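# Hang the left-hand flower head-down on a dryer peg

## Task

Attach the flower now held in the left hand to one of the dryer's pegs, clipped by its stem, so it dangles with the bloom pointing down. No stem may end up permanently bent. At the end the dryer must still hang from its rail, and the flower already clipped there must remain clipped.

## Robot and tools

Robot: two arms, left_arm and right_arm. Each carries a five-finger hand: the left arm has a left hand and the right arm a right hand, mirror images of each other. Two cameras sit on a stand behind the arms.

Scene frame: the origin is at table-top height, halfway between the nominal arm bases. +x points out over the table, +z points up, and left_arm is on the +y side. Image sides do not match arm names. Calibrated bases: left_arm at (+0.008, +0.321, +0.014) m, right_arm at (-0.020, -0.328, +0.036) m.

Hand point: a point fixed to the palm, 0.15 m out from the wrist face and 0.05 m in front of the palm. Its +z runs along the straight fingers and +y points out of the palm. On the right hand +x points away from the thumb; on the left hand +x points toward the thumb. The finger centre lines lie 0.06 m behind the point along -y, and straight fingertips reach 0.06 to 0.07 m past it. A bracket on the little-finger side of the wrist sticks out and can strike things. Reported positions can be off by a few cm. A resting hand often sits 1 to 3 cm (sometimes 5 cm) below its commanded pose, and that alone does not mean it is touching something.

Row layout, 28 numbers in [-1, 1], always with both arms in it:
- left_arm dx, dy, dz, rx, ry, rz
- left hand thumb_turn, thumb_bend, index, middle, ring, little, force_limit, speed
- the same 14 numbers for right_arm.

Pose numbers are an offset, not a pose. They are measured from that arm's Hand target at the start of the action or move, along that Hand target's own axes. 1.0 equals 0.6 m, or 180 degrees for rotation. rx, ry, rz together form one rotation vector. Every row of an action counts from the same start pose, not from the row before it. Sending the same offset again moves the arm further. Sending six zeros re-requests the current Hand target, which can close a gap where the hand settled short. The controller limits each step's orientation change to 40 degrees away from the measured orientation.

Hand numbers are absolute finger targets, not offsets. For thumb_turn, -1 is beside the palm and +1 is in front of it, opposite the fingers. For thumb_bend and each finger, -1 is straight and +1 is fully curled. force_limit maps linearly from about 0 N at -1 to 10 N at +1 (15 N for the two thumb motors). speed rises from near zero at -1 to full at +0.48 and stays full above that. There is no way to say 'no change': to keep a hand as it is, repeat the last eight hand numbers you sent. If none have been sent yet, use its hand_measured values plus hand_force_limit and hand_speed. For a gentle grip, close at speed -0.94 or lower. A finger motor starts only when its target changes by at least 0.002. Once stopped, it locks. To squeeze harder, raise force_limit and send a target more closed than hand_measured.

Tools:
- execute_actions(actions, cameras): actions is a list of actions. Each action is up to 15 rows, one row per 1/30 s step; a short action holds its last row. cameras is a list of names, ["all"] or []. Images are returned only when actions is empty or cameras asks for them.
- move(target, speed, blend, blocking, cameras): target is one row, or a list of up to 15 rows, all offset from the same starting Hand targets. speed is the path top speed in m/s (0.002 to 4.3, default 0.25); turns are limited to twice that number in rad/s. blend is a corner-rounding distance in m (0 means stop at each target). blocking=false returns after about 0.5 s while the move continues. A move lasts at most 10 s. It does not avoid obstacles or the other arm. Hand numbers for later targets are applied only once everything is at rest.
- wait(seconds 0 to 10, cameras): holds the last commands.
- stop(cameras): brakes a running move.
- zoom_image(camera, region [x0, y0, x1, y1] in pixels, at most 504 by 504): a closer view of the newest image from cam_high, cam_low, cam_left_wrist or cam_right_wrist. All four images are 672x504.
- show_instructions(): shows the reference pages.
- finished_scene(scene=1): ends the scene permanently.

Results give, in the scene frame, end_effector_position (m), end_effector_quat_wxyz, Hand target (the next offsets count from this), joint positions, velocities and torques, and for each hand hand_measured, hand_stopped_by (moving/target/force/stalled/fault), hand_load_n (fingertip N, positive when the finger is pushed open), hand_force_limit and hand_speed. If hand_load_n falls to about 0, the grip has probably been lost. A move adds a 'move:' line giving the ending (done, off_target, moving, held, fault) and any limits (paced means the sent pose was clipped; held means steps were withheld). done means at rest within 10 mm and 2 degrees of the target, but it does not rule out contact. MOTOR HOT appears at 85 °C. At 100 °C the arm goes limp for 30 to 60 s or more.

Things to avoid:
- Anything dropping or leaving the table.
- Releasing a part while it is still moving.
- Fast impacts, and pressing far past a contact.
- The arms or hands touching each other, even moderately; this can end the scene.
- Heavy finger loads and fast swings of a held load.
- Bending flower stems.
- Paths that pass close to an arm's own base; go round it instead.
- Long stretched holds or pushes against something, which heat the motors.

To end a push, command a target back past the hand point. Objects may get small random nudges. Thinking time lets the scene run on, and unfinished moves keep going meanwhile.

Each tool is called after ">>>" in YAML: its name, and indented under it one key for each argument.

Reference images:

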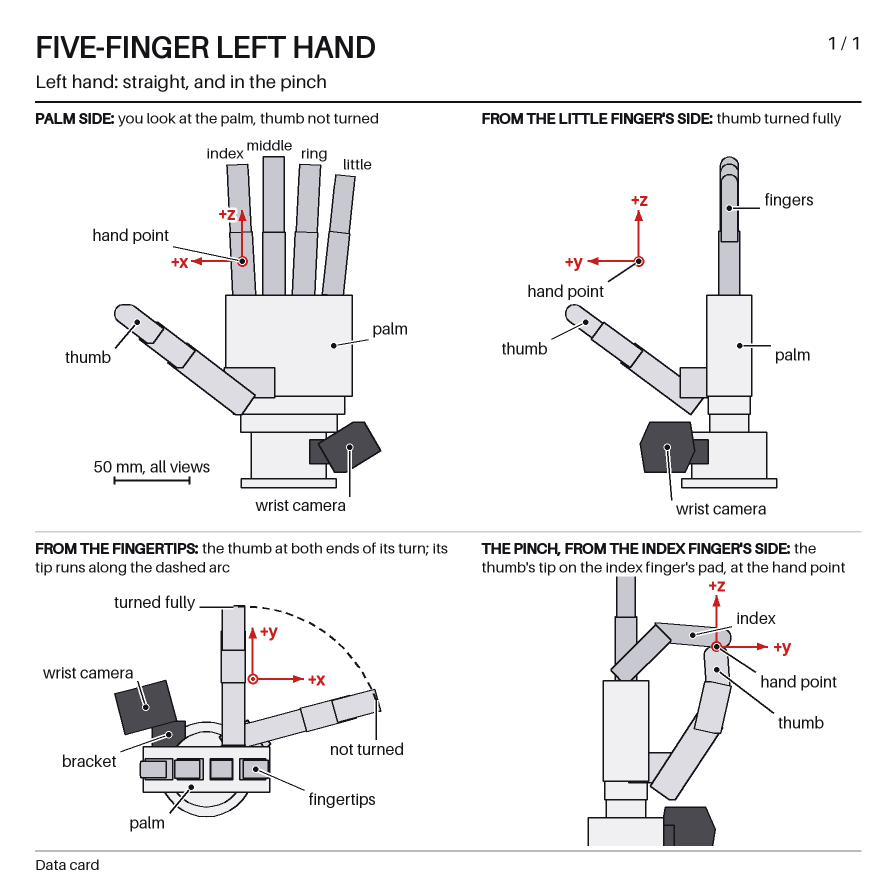

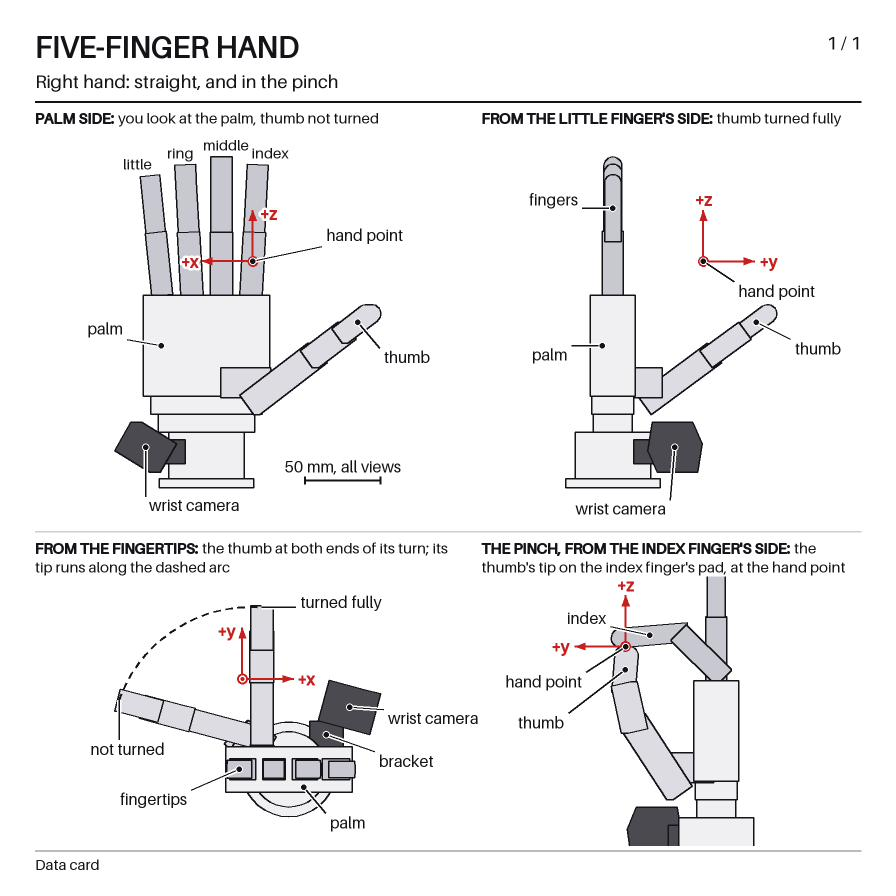

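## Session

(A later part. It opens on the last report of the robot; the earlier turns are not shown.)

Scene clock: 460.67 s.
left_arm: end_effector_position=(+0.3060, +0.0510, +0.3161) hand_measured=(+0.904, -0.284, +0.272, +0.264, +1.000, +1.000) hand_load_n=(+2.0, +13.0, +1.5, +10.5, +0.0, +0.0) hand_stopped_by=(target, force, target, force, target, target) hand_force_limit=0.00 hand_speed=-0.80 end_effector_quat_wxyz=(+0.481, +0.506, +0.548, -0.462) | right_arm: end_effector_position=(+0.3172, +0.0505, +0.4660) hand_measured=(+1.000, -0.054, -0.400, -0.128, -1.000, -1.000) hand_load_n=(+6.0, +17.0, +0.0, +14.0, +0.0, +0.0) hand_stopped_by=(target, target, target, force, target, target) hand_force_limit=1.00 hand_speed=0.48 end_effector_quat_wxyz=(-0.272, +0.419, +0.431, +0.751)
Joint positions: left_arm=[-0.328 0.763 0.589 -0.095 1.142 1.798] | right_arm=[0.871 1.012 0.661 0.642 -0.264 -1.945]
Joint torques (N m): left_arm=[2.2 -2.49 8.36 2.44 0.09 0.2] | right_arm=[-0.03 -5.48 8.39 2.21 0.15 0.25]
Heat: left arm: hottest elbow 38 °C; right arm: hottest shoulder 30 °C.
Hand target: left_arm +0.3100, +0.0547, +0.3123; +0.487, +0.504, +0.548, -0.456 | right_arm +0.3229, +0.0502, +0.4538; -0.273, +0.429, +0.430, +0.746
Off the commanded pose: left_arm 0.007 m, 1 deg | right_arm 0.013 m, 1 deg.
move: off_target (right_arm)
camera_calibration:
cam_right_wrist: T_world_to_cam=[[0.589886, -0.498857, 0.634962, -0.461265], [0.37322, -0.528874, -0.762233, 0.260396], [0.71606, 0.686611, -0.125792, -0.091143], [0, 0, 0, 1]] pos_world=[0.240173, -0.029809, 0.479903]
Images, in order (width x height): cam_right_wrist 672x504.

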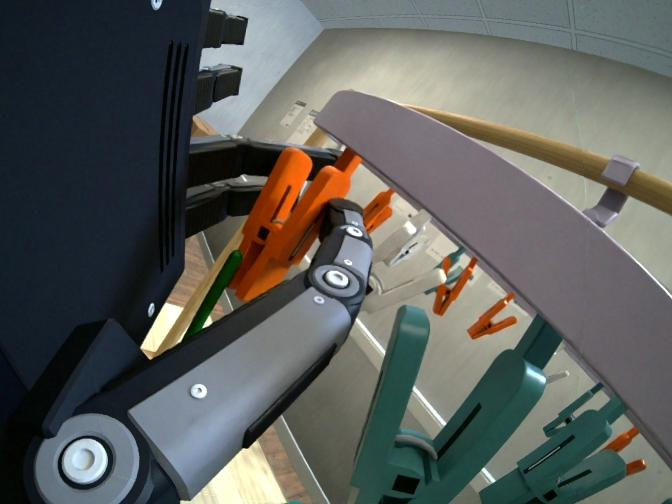

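>>> move:
  target: [0,0.008,0,0,0,0,0.904,-0.284,0.272,0.264,1,1,0,-0.8,0,0,0,0,0,0,1,-0.05,-0.4,0.25,-1,-1,1,0.48]
  speed: 0.03
  cameras: ["cam_right_wrist"]

>>> zoom_image:
  camera: "cam_right_wrist"
  region: [200, 190, 320, 310]

Scene clock: 463.83 s.
left_arm: end_effector_position=(+0.3078, +0.0510, +0.3144) hand_measured=(+0.904, -0.284, +0.272, +0.264, +1.000, +1.000) hand_load_n=(+2.0, +12.5, +1.5, +10.0, +0.0, +0.0) hand_stopped_by=(target, force, target, force, target, target) hand_force_limit=0.00 hand_speed=-0.80 end_effector_quat_wxyz=(+0.480, +0.505, +0.548, -0.462) | right_arm: end_effector_position=(+0.3172, +0.0505, +0.4660) hand_measured=(+1.000, -0.054, -0.400, -0.128, -1.000, -1.000) hand_load_n=(+6.0, +17.0, +0.0, +14.5, +0.0, +0.0) hand_stopped_by=(target, target, target, force, target, target) hand_force_limit=1.00 hand_speed=0.48 end_effector_quat_wxyz=(-0.272, +0.419, +0.431, +0.751)
Joint positions: left_arm=[-0.326 0.771 0.589 -0.091 1.145 1.798] | right_arm=[0.871 1.012 0.661 0.642 -0.264 -1.945]
Joint torques (N m): left_arm=[2.73 -1.85 8.87 2.26 0.29 0.25] | right_arm=[-0.32 -5.3 8.46 2.28 0.15 0.23]
Heat: left arm: hottest elbow 38 °C; right arm: hottest shoulder 30 °C.
Hand target: left_arm +0.3148, +0.0551, +0.3121; +0.487, +0.504, +0.548, -0.456 | right_arm +0.3229, +0.0502, +0.4538; -0.273, +0.429, +0.430, +0.746
Off the commanded pose: left_arm 0.008 m, 1 deg | right_arm 0.013 m, 1 deg.
move: off_target (right_arm)
camera_calibration:
cam_right_wrist: T_world_to_cam=[[0.589886, -0.498857, 0.634962, -0.461265], [0.37322, -0.528874, -0.762233, 0.260396], [0.71606, 0.686611, -0.125792, -0.091143], [0, 0, 0, 1]] pos_world=[0.240173, -0.029809, 0.479903]
Images, in order (width x height): cam_right_wrist 672x504.

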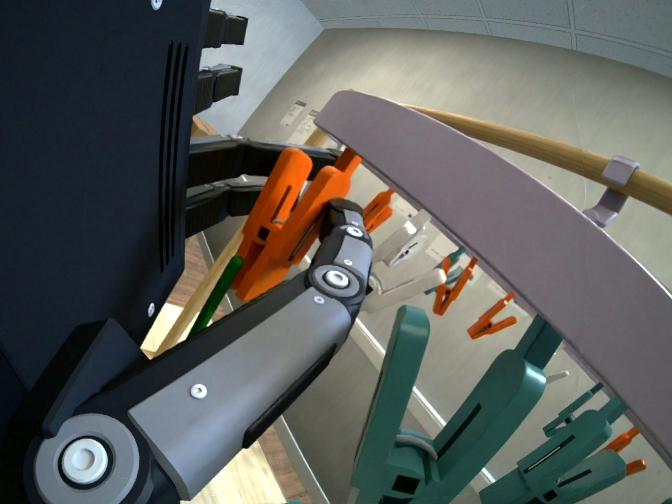

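Scaled by 4.200 from the camera's 672x504 image, which has a finer 960x720 frame.

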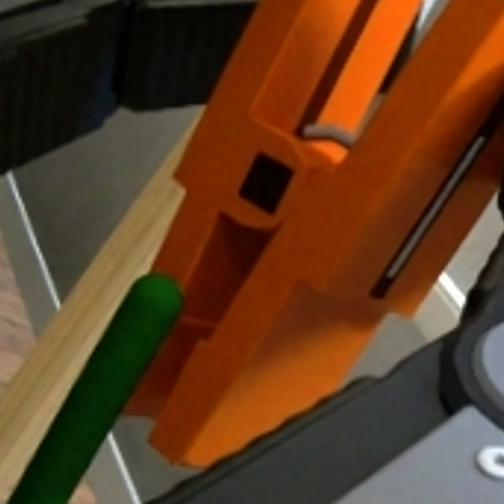

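>>> move:
  target: [0,0.01,0,0,0,0,0.904,-0.284,0.272,0.264,1,1,0,-0.8,0,0,0,0,0,0,1,-0.05,-0.4,0.25,-1,-1,1,0.48]
  speed: 0.03
  cameras: ["cam_right_wrist"]

>>> zoom_image:
  camera: "cam_right_wrist"
  region: [200, 190, 320, 310]

Scene clock: 465.23 s.
left_arm: end_effector_position=(+0.3121, +0.0516, +0.3094) hand_measured=(+0.904, -0.284, +0.272, +0.264, +1.000, +1.000) hand_load_n=(+2.0, +11.5, +1.0, +10.5, +0.0, +0.0) hand_stopped_by=(target, force, target, force, target, target) hand_force_limit=0.00 hand_speed=-0.80 end_effector_quat_wxyz=(+0.477, +0.504, +0.551, -0.464) | right_arm: end_effector_position=(+0.3172, +0.0505, +0.4660) hand_measured=(+1.000, -0.054, -0.400, -0.128, -1.000, -1.000) hand_load_n=(+6.0, +17.0, +0.0, +14.0, +0.0, +0.0) hand_stopped_by=(target, target, target, force, target, target) hand_force_limit=1.00 hand_speed=0.48 end_effector_quat_wxyz=(-0.272, +0.419, +0.431, +0.751)
Joint positions: left_arm=[-0.317 0.791 0.589 -0.085 1.154 1.805] | right_arm=[0.871 1.012 0.661 0.642 -0.264 -1.945]
Joint torques (N m): left_arm=[2.73 -2.02 9.54 2.24 0.28 0.24] | right_arm=[-0.44 -5.6 8.51 2.26 0.16 0.24]
Heat: left arm: hottest elbow 38 °C; right arm: hottest shoulder 30 °C.
Hand target: left_arm +0.3208, +0.0555, +0.3121; +0.487, +0.504, +0.548, -0.456 | right_arm +0.3229, +0.0502, +0.4538; -0.273, +0.429, +0.430, +0.746
Off the commanded pose: left_arm 0.010 m, 1 deg | right_arm 0.013 m, 1 deg.
move: off_target (right_arm)
camera_calibration:
cam_right_wrist: T_world_to_cam=[[0.589886, -0.498857, 0.634962, -0.461265], [0.37322, -0.528874, -0.762233, 0.260396], [0.71606, 0.686611, -0.125792, -0.091143], [0, 0, 0, 1]] pos_world=[0.240173, -0.029809, 0.479903]
Images, in order (width x height): cam_right_wrist 672x504.

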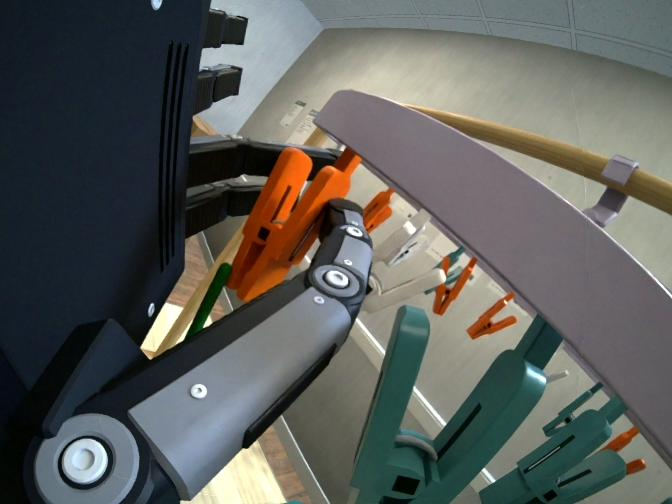

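Scaled by 4.200 from the camera's 672x504 image, which has a finer 960x720 frame.

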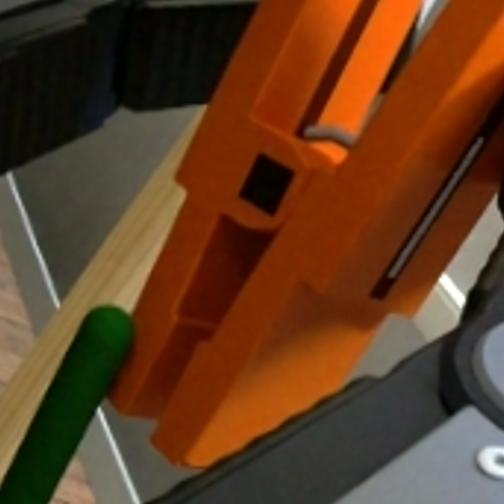

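>>> execute_actions:
  actions: []
  cameras: ["cam_high","cam_left_wrist","cam_right_wrist"]

>>> zoom_image:
  camera: "cam_high"
  region: [390, 80, 490, 180]

>>> zoom_image:
  camera: "cam_left_wrist"
  region: [180, 0, 380, 200]

Scene clock: 467.57 s.
left_arm: end_effector_position=(+0.3121, +0.0516, +0.3094) hand_measured=(+0.904, -0.284, +0.272, +0.264, +1.000, +1.000) hand_load_n=(+1.5, +12.0, +0.5, +10.5, +0.0, +0.0) hand_stopped_by=(target, force, target, force, target, target) hand_force_limit=0.00 hand_speed=-0.80 end_effector_quat_wxyz=(+0.477, +0.504, +0.551, -0.464) | right_arm: end_effector_position=(+0.3172, +0.0505, +0.4660) hand_measured=(+1.000, -0.054, -0.400, -0.128, -1.000, -1.000) hand_load_n=(+6.0, +17.0, +0.0, +14.5, +0.0, -0.5) hand_stopped_by=(target, target, target, force, target, target) hand_force_limit=1.00 hand_speed=0.48 end_effector_quat_wxyz=(-0.272, +0.419, +0.431, +0.751)
Joint positions: left_arm=[-0.317 0.791 0.589 -0.085 1.154 1.805] | right_arm=[0.871 1.012 0.661 0.642 -0.264 -1.945]
Joint velocities: within noise
Joint torques (N m): left_arm=[2.73 -2.02 9.52 2.24 0.28 0.24] | right_arm=[-0.44 -5.19 8.54 2.28 0.14 0.26]
Heat: left arm: hottest elbow 38 °C; right arm: hottest shoulder 30 °C.
Hand target: left_arm +0.3208, +0.0555, +0.3121; +0.487, +0.504, +0.548, -0.456 | right_arm +0.3229, +0.0502, +0.4538; -0.273, +0.429, +0.430, +0.746
Off the commanded pose: left_arm 0.010 m, 1 deg | right_arm 0.013 m, 1 deg.
camera_calibration:
cam_left_wrist: T_world_to_cam=[[-0.960349, -0.0620154, -0.271814, 0.39568], [0.195012, 0.547337, -0.813875, 0.171868], [0.199247, -0.834612, -0.513541, 0.254828], [0, 0, 0, 1]] pos_world=[0.295702, 0.143151, 0.378295]
cam_right_wrist: T_world_to_cam=[[0.589886, -0.498857, 0.634962, -0.461265], [0.37322, -0.528874, -0.762233, 0.260396], [0.71606, 0.686611, -0.125792, -0.091143], [0, 0, 0, 1]] pos_world=[0.240173, -0.029809, 0.479903]
Images, in order (width x height): cam_high 672x504, cam_left_wrist 672x504, cam_right_wrist 672x504.

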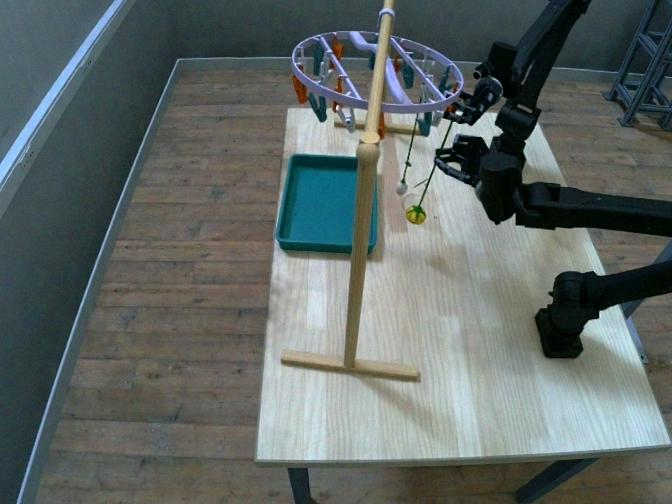

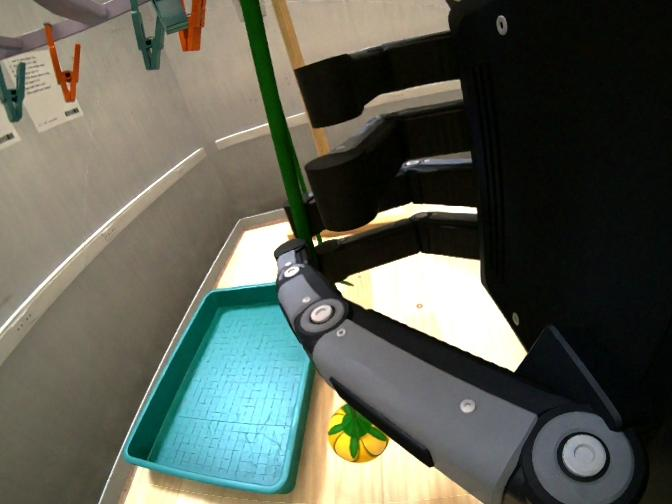

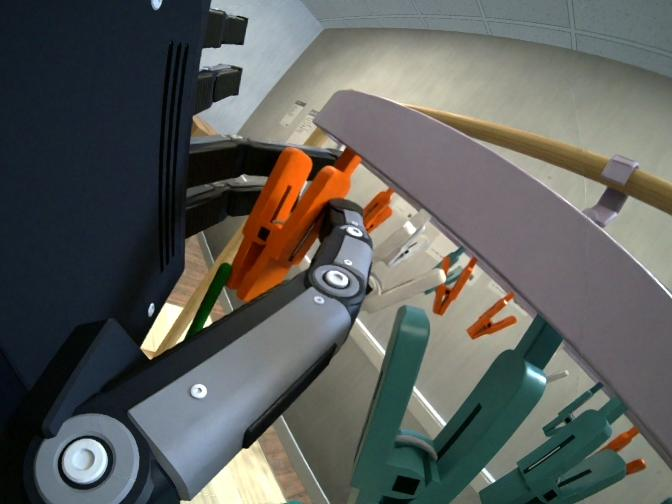

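Scaled by 5.040 from the camera's 672x504 image, which has a finer 960x720 frame.

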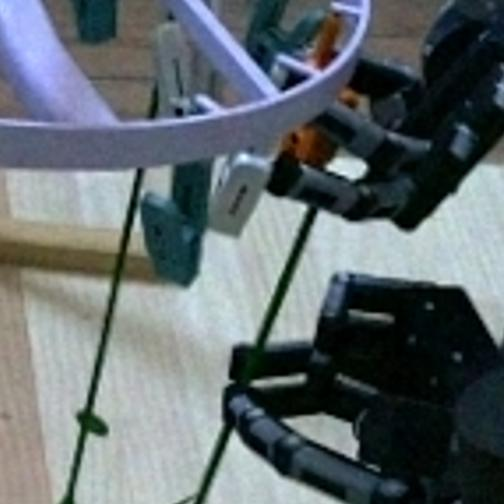

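Scaled by 2.520 from the camera's 672x504 image, which has a finer 960x720 frame.

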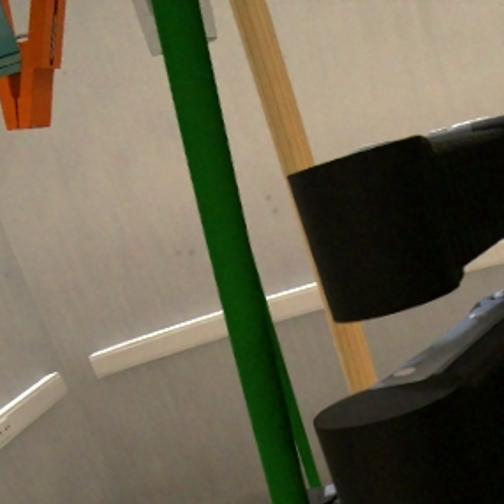

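>>> zoom_image:
  camera: "cam_right_wrist"
  region: [215, 235, 275, 305]

>>> zoom_image:
  camera: "cam_right_wrist"
  region: [180, 130, 380, 330]

Scaled by 7.200 from the camera's 672x504 image, which has a finer 960x720 frame.

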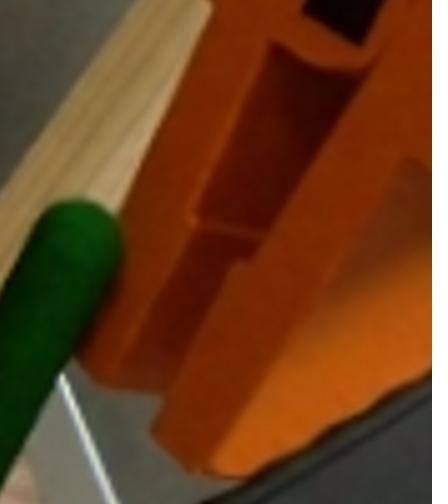

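Scaled by 2.520 from the camera's 672x504 image, which has a finer 960x720 frame.

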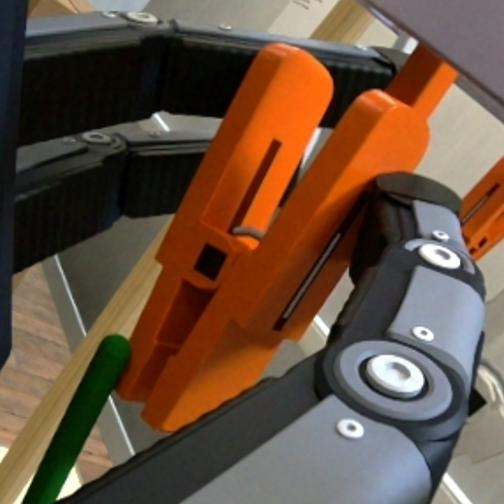

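>>> zoom_image:
  camera: "cam_right_wrist"
  region: [225, 140, 365, 280]

>>> zoom_image:
  camera: "cam_right_wrist"
  region: [340, 280, 560, 500]

Scaled by 3.600 from the camera's 672x504 image, which has a finer 960x720 frame.

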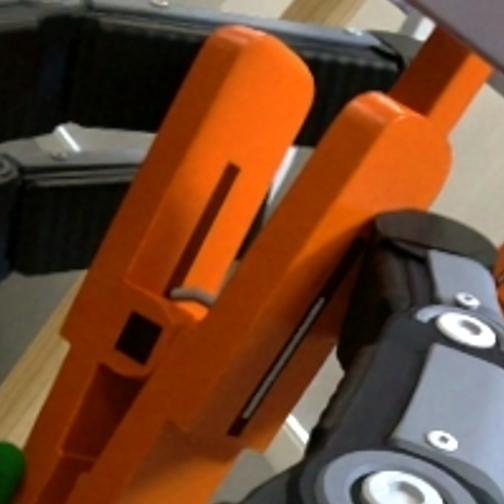

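Scaled by 2.291 from the camera's 672x504 image, which has a finer 960x720 frame.

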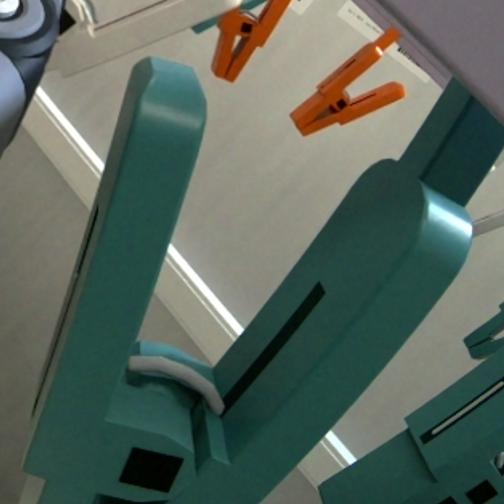

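>>> execute_actions:
  actions: []
  cameras: ["cam_low","cam_high"]

>>> zoom_image:
  camera: "cam_low"
  region: [300, 90, 440, 230]

>>> zoom_image:
  camera: "cam_low"
  region: [330, 110, 390, 170]

>>> zoom_image:
  camera: "cam_high"
  region: [425, 70, 475, 130]

Scene clock: 494.07 s.
left_arm: end_effector_position=(+0.3121, +0.0516, +0.3094) hand_measured=(+0.904, -0.284, +0.272, +0.264, +1.000, +1.000) hand_load_n=(+2.0, +12.0, +0.5, +10.5, -0.5, +0.0) hand_stopped_by=(target, force, target, force, target, target) hand_force_limit=0.00 hand_speed=-0.80 end_effector_quat_wxyz=(+0.477, +0.504, +0.551, -0.464) | right_arm: end_effector_position=(+0.3172, +0.0505, +0.4660) hand_measured=(+1.000, -0.054, -0.400, -0.128, -1.000, -1.000) hand_load_n=(+6.0, +16.5, +0.0, +14.0, +0.0, +0.0) hand_stopped_by=(target, target, target, force, target, target) hand_force_limit=1.00 hand_speed=0.48 end_effector_quat_wxyz=(-0.272, +0.419, +0.431, +0.751)
Joint positions: left_arm=[-0.317 0.791 0.589 -0.085 1.154 1.805] | right_arm=[0.871 1.012 0.661 0.642 -0.264 -1.945]
Joint velocities: within noise
Joint torques (N m): left_arm=[2.78 -2.02 9.52 2.25 0.28 0.24] | right_arm=[-0.03 -5.25 8.44 2.33 0.16 0.23]
Heat: left arm: hottest elbow 36 °C; right arm: hottest shoulder 30 °C.
Hand target: left_arm +0.3208, +0.0555, +0.3121; +0.487, +0.504, +0.548, -0.456 | right_arm +0.3229, +0.0502, +0.4538; -0.273, +0.429, +0.430, +0.746
Off the commanded pose: left_arm 0.010 m, 1 deg | right_arm 0.013 m, 1 deg.
Images, in order (width x height): cam_high 672x504, cam_low 672x504.

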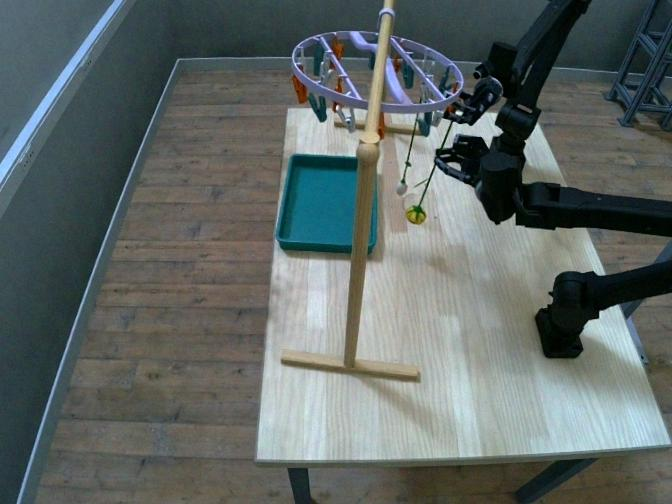

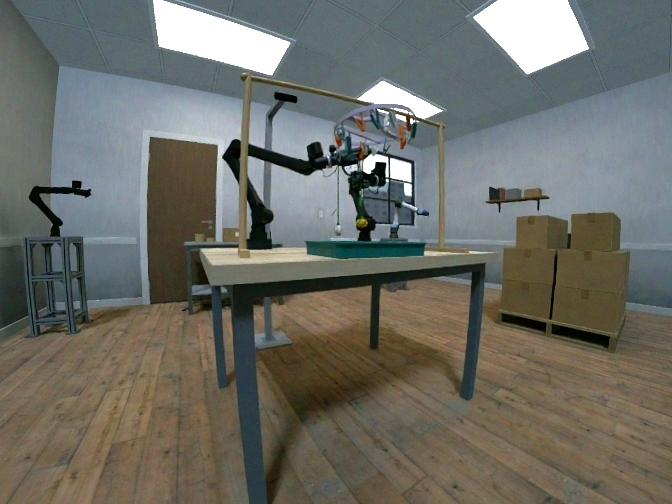

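Scaled by 3.600 from the camera's 672x504 image, which has a finer 960x720 frame.

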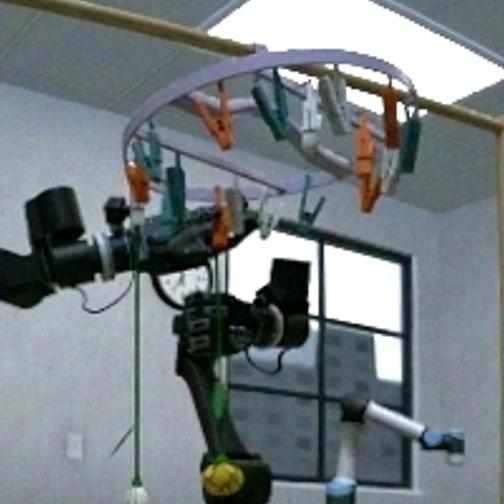

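Scaled by 8.400 from the camera's 672x504 image, which has a finer 960x720 frame.

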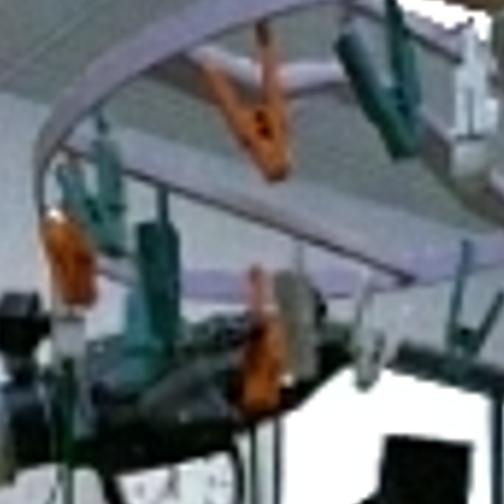

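Scaled by 8.400 from the camera's 672x504 image, which has a finer 960x720 frame.

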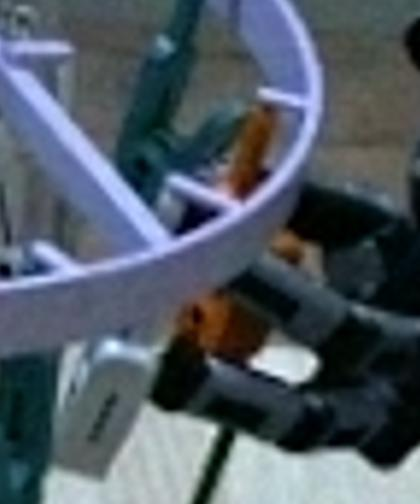

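>>> zoom_image:
  camera: "cam_low"
  region: [345, 135, 375, 165]

>>> zoom_image:
  camera: "cam_high"
  region: [440, 75, 470, 135]

Scaled by 16.800 from the camera's 672x504 image, which has a finer 960x720 frame.

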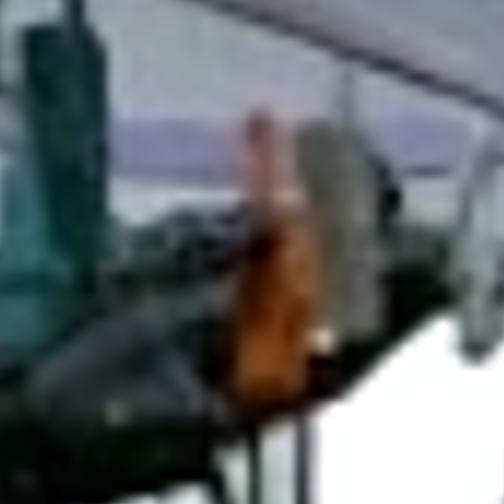

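Scaled by 8.400 from the camera's 672x504 image, which has a finer 960x720 frame.

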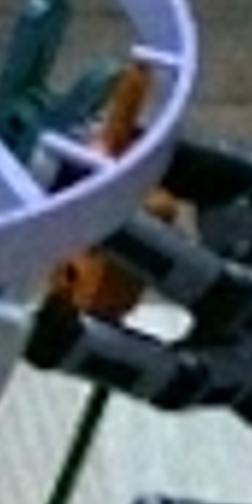

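>>> move:
  target: [0,-0.04,0,0,0,0,0.904,-0.284,0.272,0.264,1,1,0,-0.8,0,0,0,0,0,0,1,-0.05,-0.4,0.25,-1,-1,1,0.48]
  speed: 0.04
  cameras: ["cam_left_wrist","cam_right_wrist"]

>>> zoom_image:
  camera: "cam_right_wrist"
  region: [180, 220, 300, 340]

>>> zoom_image:
  camera: "cam_left_wrist"
  region: [180, 0, 380, 200]

Scene clock: 553.13 s.
left_arm: end_effector_position=(+0.3042, +0.0569, +0.3180) hand_measured=(+0.904, -0.284, +0.272, +0.264, +1.000, +1.000) hand_load_n=(+2.5, +12.0, +1.0, +9.5, +0.0, +0.0) hand_stopped_by=(target, force, target, force, target, target) hand_force_limit=0.00 hand_speed=-0.80 end_effector_quat_wxyz=(+0.496, +0.505, +0.546, -0.449) | right_arm: end_effector_position=(+0.3172, +0.0505, +0.4660) hand_measured=(+1.000, -0.054, -0.400, -0.128, -1.000, -1.000) hand_load_n=(+6.0, +16.5, +0.0, +14.0, +0.0, +0.0) hand_stopped_by=(target, target, target, force, target, target) hand_force_limit=1.00 hand_speed=0.48 end_effector_quat_wxyz=(-0.272, +0.419, +0.431, +0.751)
Joint positions: left_arm=[-0.323 0.73 0.569 -0.085 1.121 1.804] | right_arm=[0.871 1.012 0.661 0.642 -0.264 -1.945]
Joint torques (N m): left_arm=[-0.21 -3.02 8.35 1.44 0.07 0.03] | right_arm=[-0.38 -5.3 8.53 2.18 0.15 0.22]
Heat: left arm: hottest elbow 35 °C; right arm: hottest shoulder 29 °C.
Hand target: left_arm +0.2968, +0.0538, +0.3122; +0.487, +0.504, +0.548, -0.456 | right_arm +0.3229, +0.0502, +0.4538; -0.273, +0.429, +0.430, +0.746
Off the commanded pose: left_arm 0.010 m, 1 deg | right_arm 0.013 m, 1 deg.
move: off_target (right_arm)
camera_calibration:
cam_left_wrist: T_world_to_cam=[[-0.946578, -0.0885082, -0.31009, 0.400245], [0.213703, 0.547954, -0.808751, 0.170265], [0.241496, -0.831813, -0.499767, 0.247872], [0, 0, 0, 1]] pos_world=[0.282617, 0.148311, 0.385692]
cam_right_wrist: T_world_to_cam=[[0.589886, -0.498857, 0.634962, -0.461265], [0.37322, -0.528874, -0.762233, 0.260396], [0.71606, 0.686611, -0.125792, -0.091143], [0, 0, 0, 1]] pos_world=[0.240173, -0.029809, 0.479903]
Images, in order (width x height): cam_left_wrist 672x504, cam_right_wrist 672x504.

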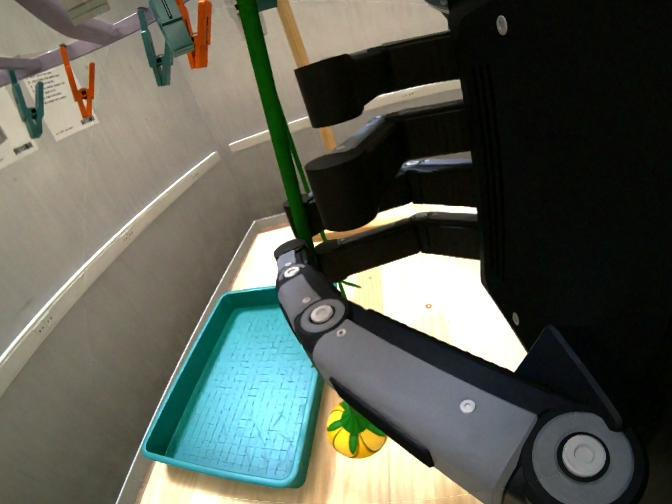

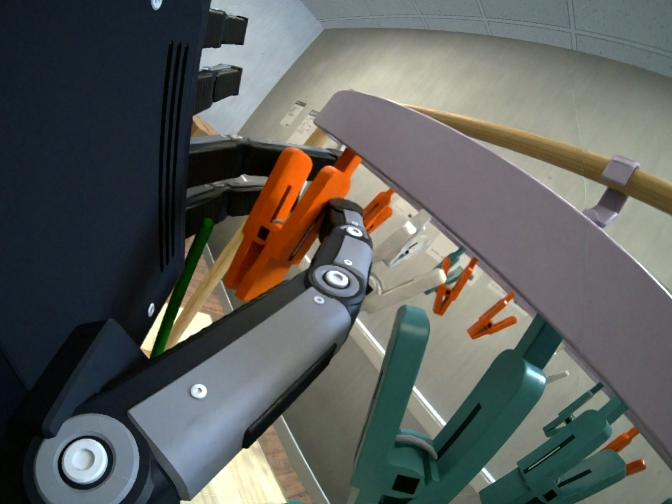

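Scaled by 4.200 from the camera's 672x504 image, which has a finer 960x720 frame.

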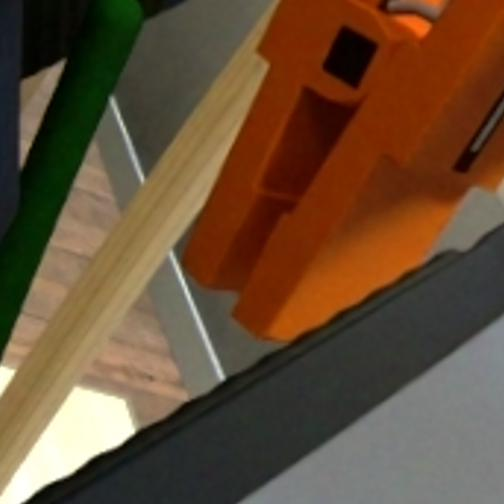

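Scaled by 2.520 from the camera's 672x504 image, which has a finer 960x720 frame.

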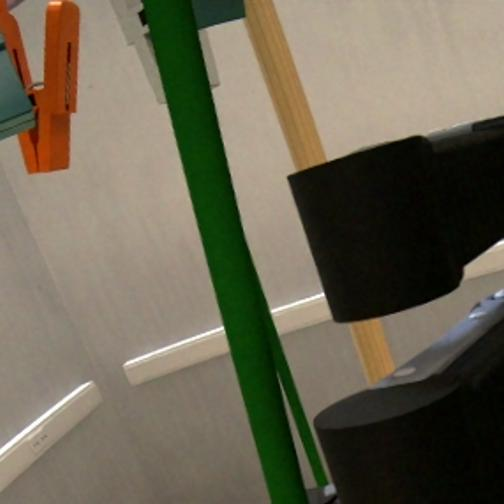

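>>> move:
  target: [-0.0118,-0.0065,0.0618,0.0007,-0.0444,-0.0033,0.904,-0.284,0.272,0.264,1,1,0,-0.8,0,0,0,0,0,0,1,-0.05,-0.4,0.25,-1,-1,1,0.48]
  speed: 0.04
  cameras: ["cam_left_wrist","cam_right_wrist"]

>>> zoom_image:
  camera: "cam_right_wrist"
  region: [180, 220, 300, 340]

>>> zoom_image:
  camera: "cam_left_wrist"
  region: [180, 0, 380, 200]

Scene clock: 575.87 s.
left_arm: end_effector_position=(+0.3003, +0.0213, +0.3231) hand_measured=(+0.904, -0.284, +0.272, +0.264, +1.000, +1.000) hand_load_n=(+2.5, +11.5, +0.5, +9.5, +0.5, +0.0) hand_stopped_by=(target, force, target, force, target, target) hand_force_limit=0.00 hand_speed=-0.80 end_effector_quat_wxyz=(+0.530, +0.469, +0.514, -0.485) | right_arm: end_effector_position=(+0.3172, +0.0505, +0.4660) hand_measured=(+1.000, -0.054, -0.400, -0.128, -1.000, -1.000) hand_load_n=(+6.0, +17.0, +0.0, +14.0, +0.0, +0.0) hand_stopped_by=(target, target, target, force, target, target) hand_force_limit=1.00 hand_speed=0.48 end_effector_quat_wxyz=(-0.272, +0.419, +0.431, +0.751)
Joint positions: left_arm=[-0.448 0.795 0.479 0.375 1.006 1.52] | right_arm=[0.871 1.012 0.661 0.642 -0.264 -1.945]
Joint torques (N m): left_arm=[-0.32 -1.85 8.14 2.29 -0.14 0.1] | right_arm=[-0.26 -5.54 8.38 2.22 0.13 0.25]
Heat: left arm: hottest elbow 34 °C; right arm: hottest shoulder 29 °C.
Hand target: left_arm +0.2959, +0.0159, +0.3153; +0.521, +0.469, +0.515, -0.493 | right_arm +0.3229, +0.0502, +0.4538; -0.273, +0.429, +0.430, +0.746
Off the commanded pose: left_arm 0.011 m, 1 deg | right_arm 0.013 m, 1 deg.
move: off_target (left_arm, right_arm)
camera_calibration:
cam_left_wrist: T_world_to_cam=[[-0.946451, -0.131896, -0.294675, 0.390838], [0.212756, 0.431696, -0.876569, 0.219383], [0.242826, -0.892324, -0.380518, 0.184139], [0, 0, 0, 1]] pos_world=[0.278521, 0.121155, 0.377543]
cam_right_wrist: T_world_to_cam=[[0.589886, -0.498857, 0.634962, -0.461265], [0.37322, -0.528874, -0.762233, 0.260396], [0.71606, 0.686611, -0.125792, -0.091143], [0, 0, 0, 1]] pos_world=[0.240173, -0.029809, 0.479903]
Images, in order (width x height): cam_left_wrist 672x504, cam_right_wrist 672x504.

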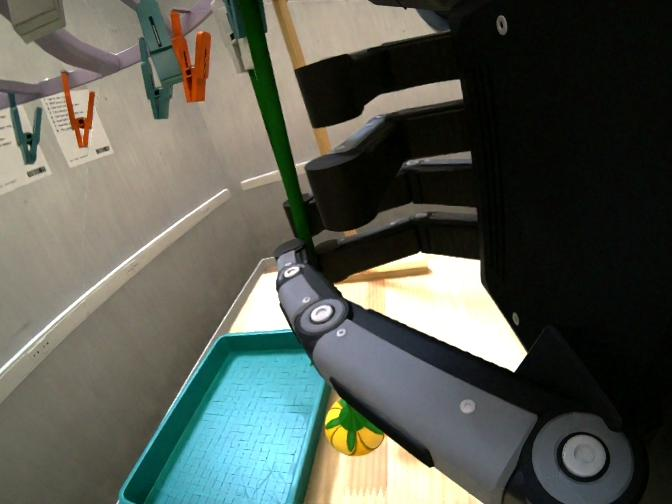

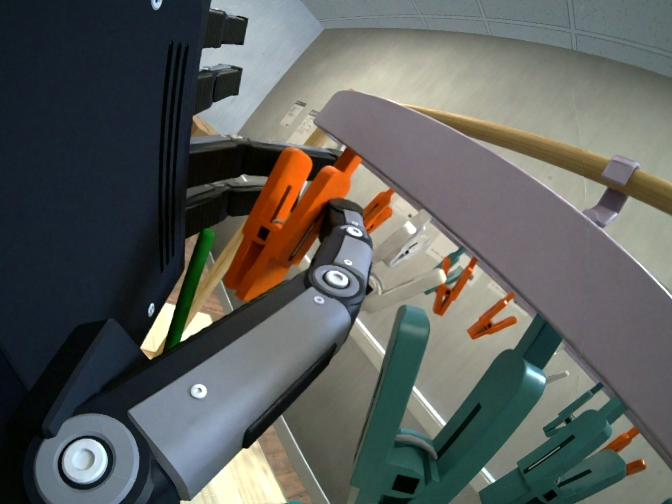

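Scaled by 4.200 from the camera's 672x504 image, which has a finer 960x720 frame.

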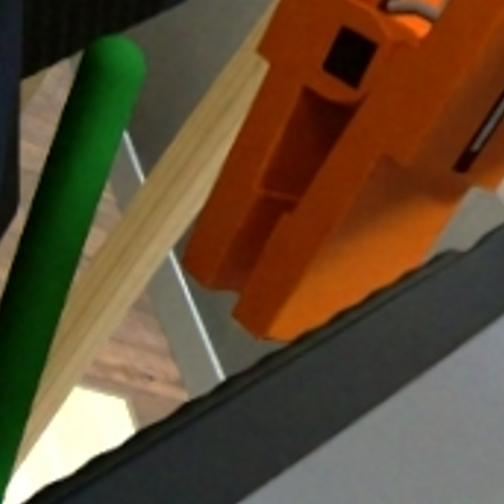

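Scaled by 2.520 from the camera's 672x504 image, which has a finer 960x720 frame.

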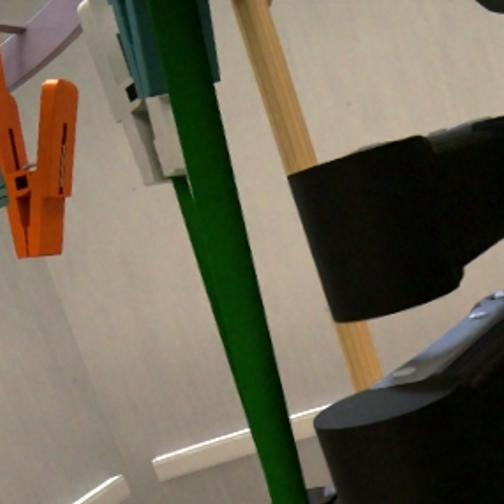

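>>> move:
  target: [0.005,0.0335,0.0023,0,0,0,0.904,-0.284,0.272,0.264,1,1,0,-0.8,0,0,0,0,0,0,1,-0.05,-0.4,0.25,-1,-1,1,0.48]
  speed: 0.03
  cameras: ["cam_right_wrist"]

>>> zoom_image:
  camera: "cam_right_wrist"
  region: [180, 220, 300, 340]

Scene clock: 582.27 s.
left_arm: end_effector_position=(+0.3081, +0.0135, +0.3064) hand_measured=(+0.904, -0.284, +0.272, +0.264, +1.000, +1.000) hand_load_n=(+2.5, +12.0, +0.5, +10.0, +0.0, +0.0) hand_stopped_by=(target, force, target, force, target, target) hand_force_limit=0.00 hand_speed=-0.80 end_effector_quat_wxyz=(+0.515, +0.474, +0.515, -0.495) | right_arm: end_effector_position=(+0.3172, +0.0505, +0.4660) hand_measured=(+1.000, -0.054, -0.400, -0.128, -1.000, -1.000) hand_load_n=(+6.0, +16.5, +0.0, +14.0, +0.0, +0.0) hand_stopped_by=(target, target, target, force, target, target) hand_force_limit=1.00 hand_speed=0.48 end_effector_quat_wxyz=(-0.272, +0.419, +0.431, +0.751)
Joint positions: left_arm=[-0.445 0.872 0.479 0.433 1.037 1.515] | right_arm=[0.871 1.012 0.661 0.642 -0.264 -1.945]
Joint torques (N m): left_arm=[2.55 -2.67 9.63 2.22 0.04 0.02] | right_arm=[-0.32 -5.42 8.44 2.19 0.16 0.24]
Heat: left arm: hottest elbow 34 °C; right arm: hottest shoulder 29 °C.
Hand target: left_arm +0.3160, +0.0159, +0.3119; +0.521, +0.469, +0.515, -0.493 | right_arm +0.3229, +0.0502, +0.4538; -0.273, +0.429, +0.430, +0.746
Off the commanded pose: left_arm 0.010 m, 1 deg | right_arm 0.013 m, 1 deg.
move: off_target (right_arm)
camera_calibration:
cam_right_wrist: T_world_to_cam=[[0.589886, -0.498857, 0.634962, -0.461265], [0.37322, -0.528874, -0.762233, 0.260396], [0.71606, 0.686611, -0.125792, -0.091143], [0, 0, 0, 1]] pos_world=[0.240173, -0.029809, 0.479903]
Images, in order (width x height): cam_right_wrist 672x504.

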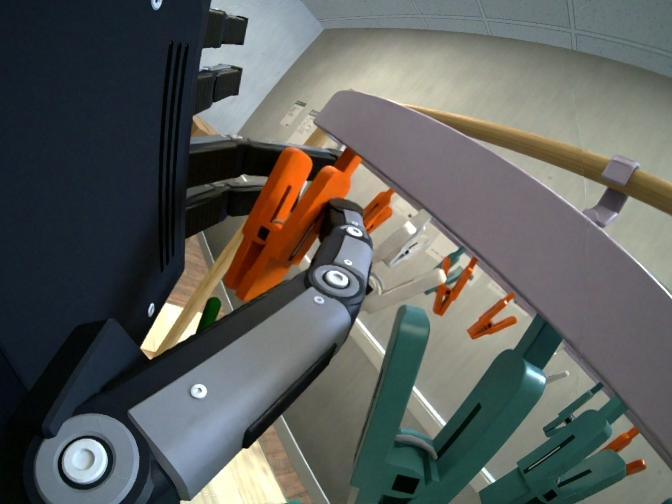

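Scaled by 4.200 from the camera's 672x504 image, which has a finer 960x720 frame.

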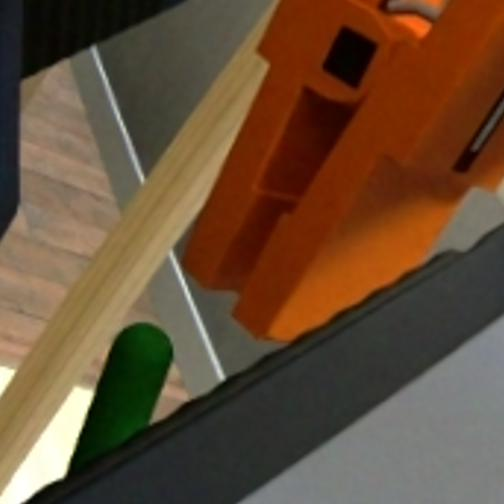

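>>> move:
  target: [-0.0172,0.006,-0.0158,0,0,0,0.904,-0.284,0.272,0.264,1,1,0,-0.8,0,0,0,0,0,0,1,-0.05,-0.4,0.25,-1,-1,1,0.48]
  speed: 0.03
  cameras: ["cam_right_wrist"]

>>> zoom_image:
  camera: "cam_right_wrist"
  region: [180, 220, 300, 340]

Scene clock: 584.93 s.
left_arm: end_effector_position=(+0.3119, +0.0223, +0.3050) hand_measured=(+0.904, -0.284, +0.272, +0.264, +1.000, +1.000) hand_load_n=(+2.5, +11.5, +0.5, +9.5, +0.0, +0.0) hand_stopped_by=(target, force, target, force, target, target) hand_force_limit=0.00 hand_speed=-0.80 end_effector_quat_wxyz=(+0.512, +0.472, +0.518, -0.496) | right_arm: end_effector_position=(+0.3172, +0.0505, +0.4660) hand_measured=(+1.000, -0.054, -0.400, -0.128, -1.000, -1.000) hand_load_n=(+6.0, +17.0, +0.0, +14.0, +0.0, +0.0) hand_stopped_by=(target, target, target, force, target, target) hand_force_limit=1.00 hand_speed=0.48 end_effector_quat_wxyz=(-0.272, +0.419, +0.431, +0.751)
Joint positions: left_arm=[-0.407 0.872 0.479 0.429 1.076 1.509] | right_arm=[0.871 1.012 0.661 0.642 -0.264 -1.945]
Joint torques (N m): left_arm=[2.73 -4.42 10.84 1.18 0.08 0.05] | right_arm=[-0.38 -5.36 8.57 2.3 0.15 0.23]
Heat: left arm: hottest elbow 35 °C; right arm: hottest shoulder 29 °C.
Hand target: left_arm +0.3191, +0.0260, +0.3219; +0.521, +0.469, +0.515, -0.493 | right_arm +0.3229, +0.0502, +0.4538; -0.273, +0.429, +0.430, +0.746
Off the commanded pose: left_arm 0.019 m, 1 deg | right_arm 0.013 m, 1 deg.
move: off_target (left_arm, right_arm)
camera_calibration:
cam_right_wrist: T_world_to_cam=[[0.589886, -0.498857, 0.634962, -0.461265], [0.37322, -0.528874, -0.762233, 0.260396], [0.71606, 0.686611, -0.125792, -0.091143], [0, 0, 0, 1]] pos_world=[0.240173, -0.029809, 0.479903]
Images, in order (width x height): cam_right_wrist 672x504.

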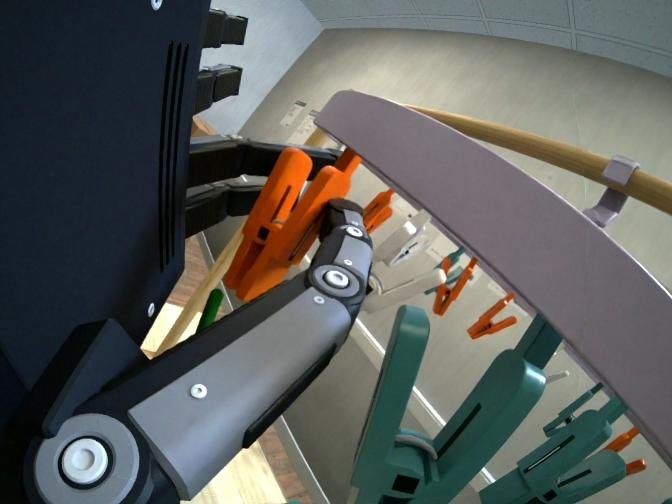

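Scaled by 4.200 from the camera's 672x504 image, which has a finer 960x720 frame.

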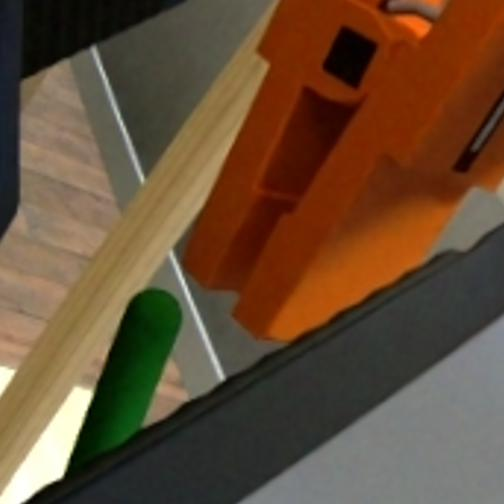

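>>> move:
  target: [-0.0405,-0.0007,0.0012,0,0,0,0.904,-0.284,0.272,0.264,1,1,0,-0.8,0,0,0,0,0,0,1,-0.05,-0.4,0.25,-1,-1,1,0.48]
  speed: 0.03
  cameras: ["cam_right_wrist"]

>>> zoom_image:
  camera: "cam_right_wrist"
  region: [180, 220, 300, 340]

Scene clock: 589.07 s.
left_arm: end_effector_position=(+0.3088, +0.0237, +0.3167) hand_measured=(+0.904, -0.284, +0.272, +0.264, +1.000, +1.000) hand_load_n=(+2.5, +11.5, +0.5, +10.0, +0.0, -0.5) hand_stopped_by=(target, force, target, force, target, target) hand_force_limit=0.00 hand_speed=-0.80 end_effector_quat_wxyz=(+0.505, +0.469, +0.525, -0.499) | right_arm: end_effector_position=(+0.3172, +0.0505, +0.4660) hand_measured=(+1.000, -0.054, -0.400, -0.128, -1.000, -1.000) hand_load_n=(+6.0, +17.0, +0.0, +14.0, +0.0, +0.0) hand_stopped_by=(target, target, target, force, target, target) hand_force_limit=1.00 hand_speed=0.48 end_effector_quat_wxyz=(-0.272, +0.419, +0.431, +0.751)
Joint positions: left_arm=[-0.406 0.838 0.508 0.346 1.077 1.506] | right_arm=[0.871 1.012 0.661 0.642 -0.264 -1.945]
Joint torques (N m): left_arm=[2.67 -4.01 12.62 1.18 0.06 0.03] | right_arm=[-0.32 -5.25 8.49 2.28 0.14 0.2]
Heat: left arm: hottest elbow 35 °C; right arm: hottest shoulder 29 °C.
Hand target: left_arm +0.3191, +0.0260, +0.3461; +0.521, +0.469, +0.515, -0.493 | right_arm +0.3229, +0.0502, +0.4538; -0.273, +0.429, +0.430, +0.746
Off the commanded pose: left_arm 0.031 m, 2 deg | right_arm 0.013 m, 1 deg.
move: off_target (left_arm, right_arm)
camera_calibration:
cam_right_wrist: T_world_to_cam=[[0.589886, -0.498857, 0.634962, -0.461265], [0.37322, -0.528874, -0.762233, 0.260396], [0.71606, 0.686611, -0.125792, -0.091143], [0, 0, 0, 1]] pos_world=[0.240173, -0.029809, 0.479903]
Images, in order (width x height): cam_right_wrist 672x504.

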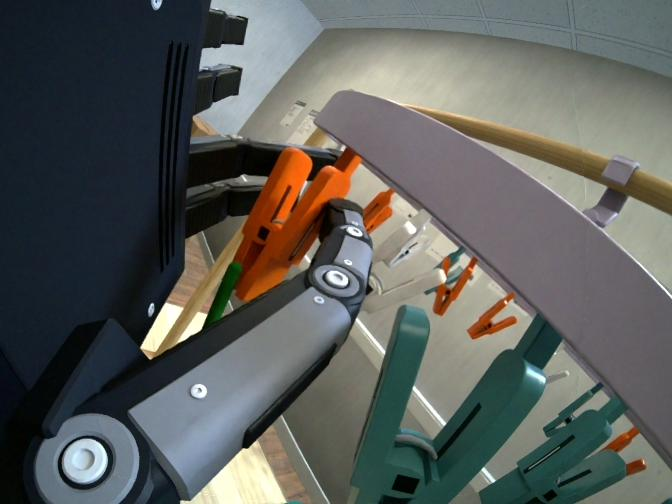

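Scaled by 4.200 from the camera's 672x504 image, which has a finer 960x720 frame.

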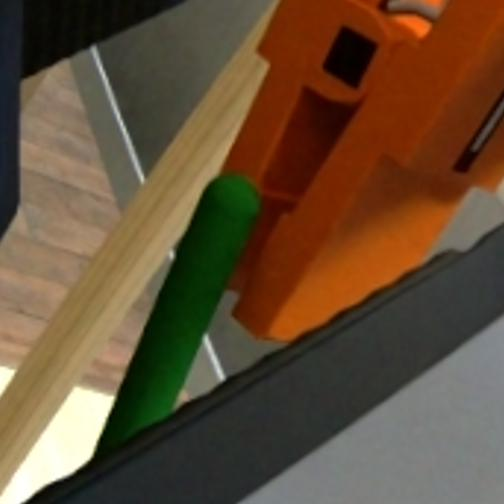

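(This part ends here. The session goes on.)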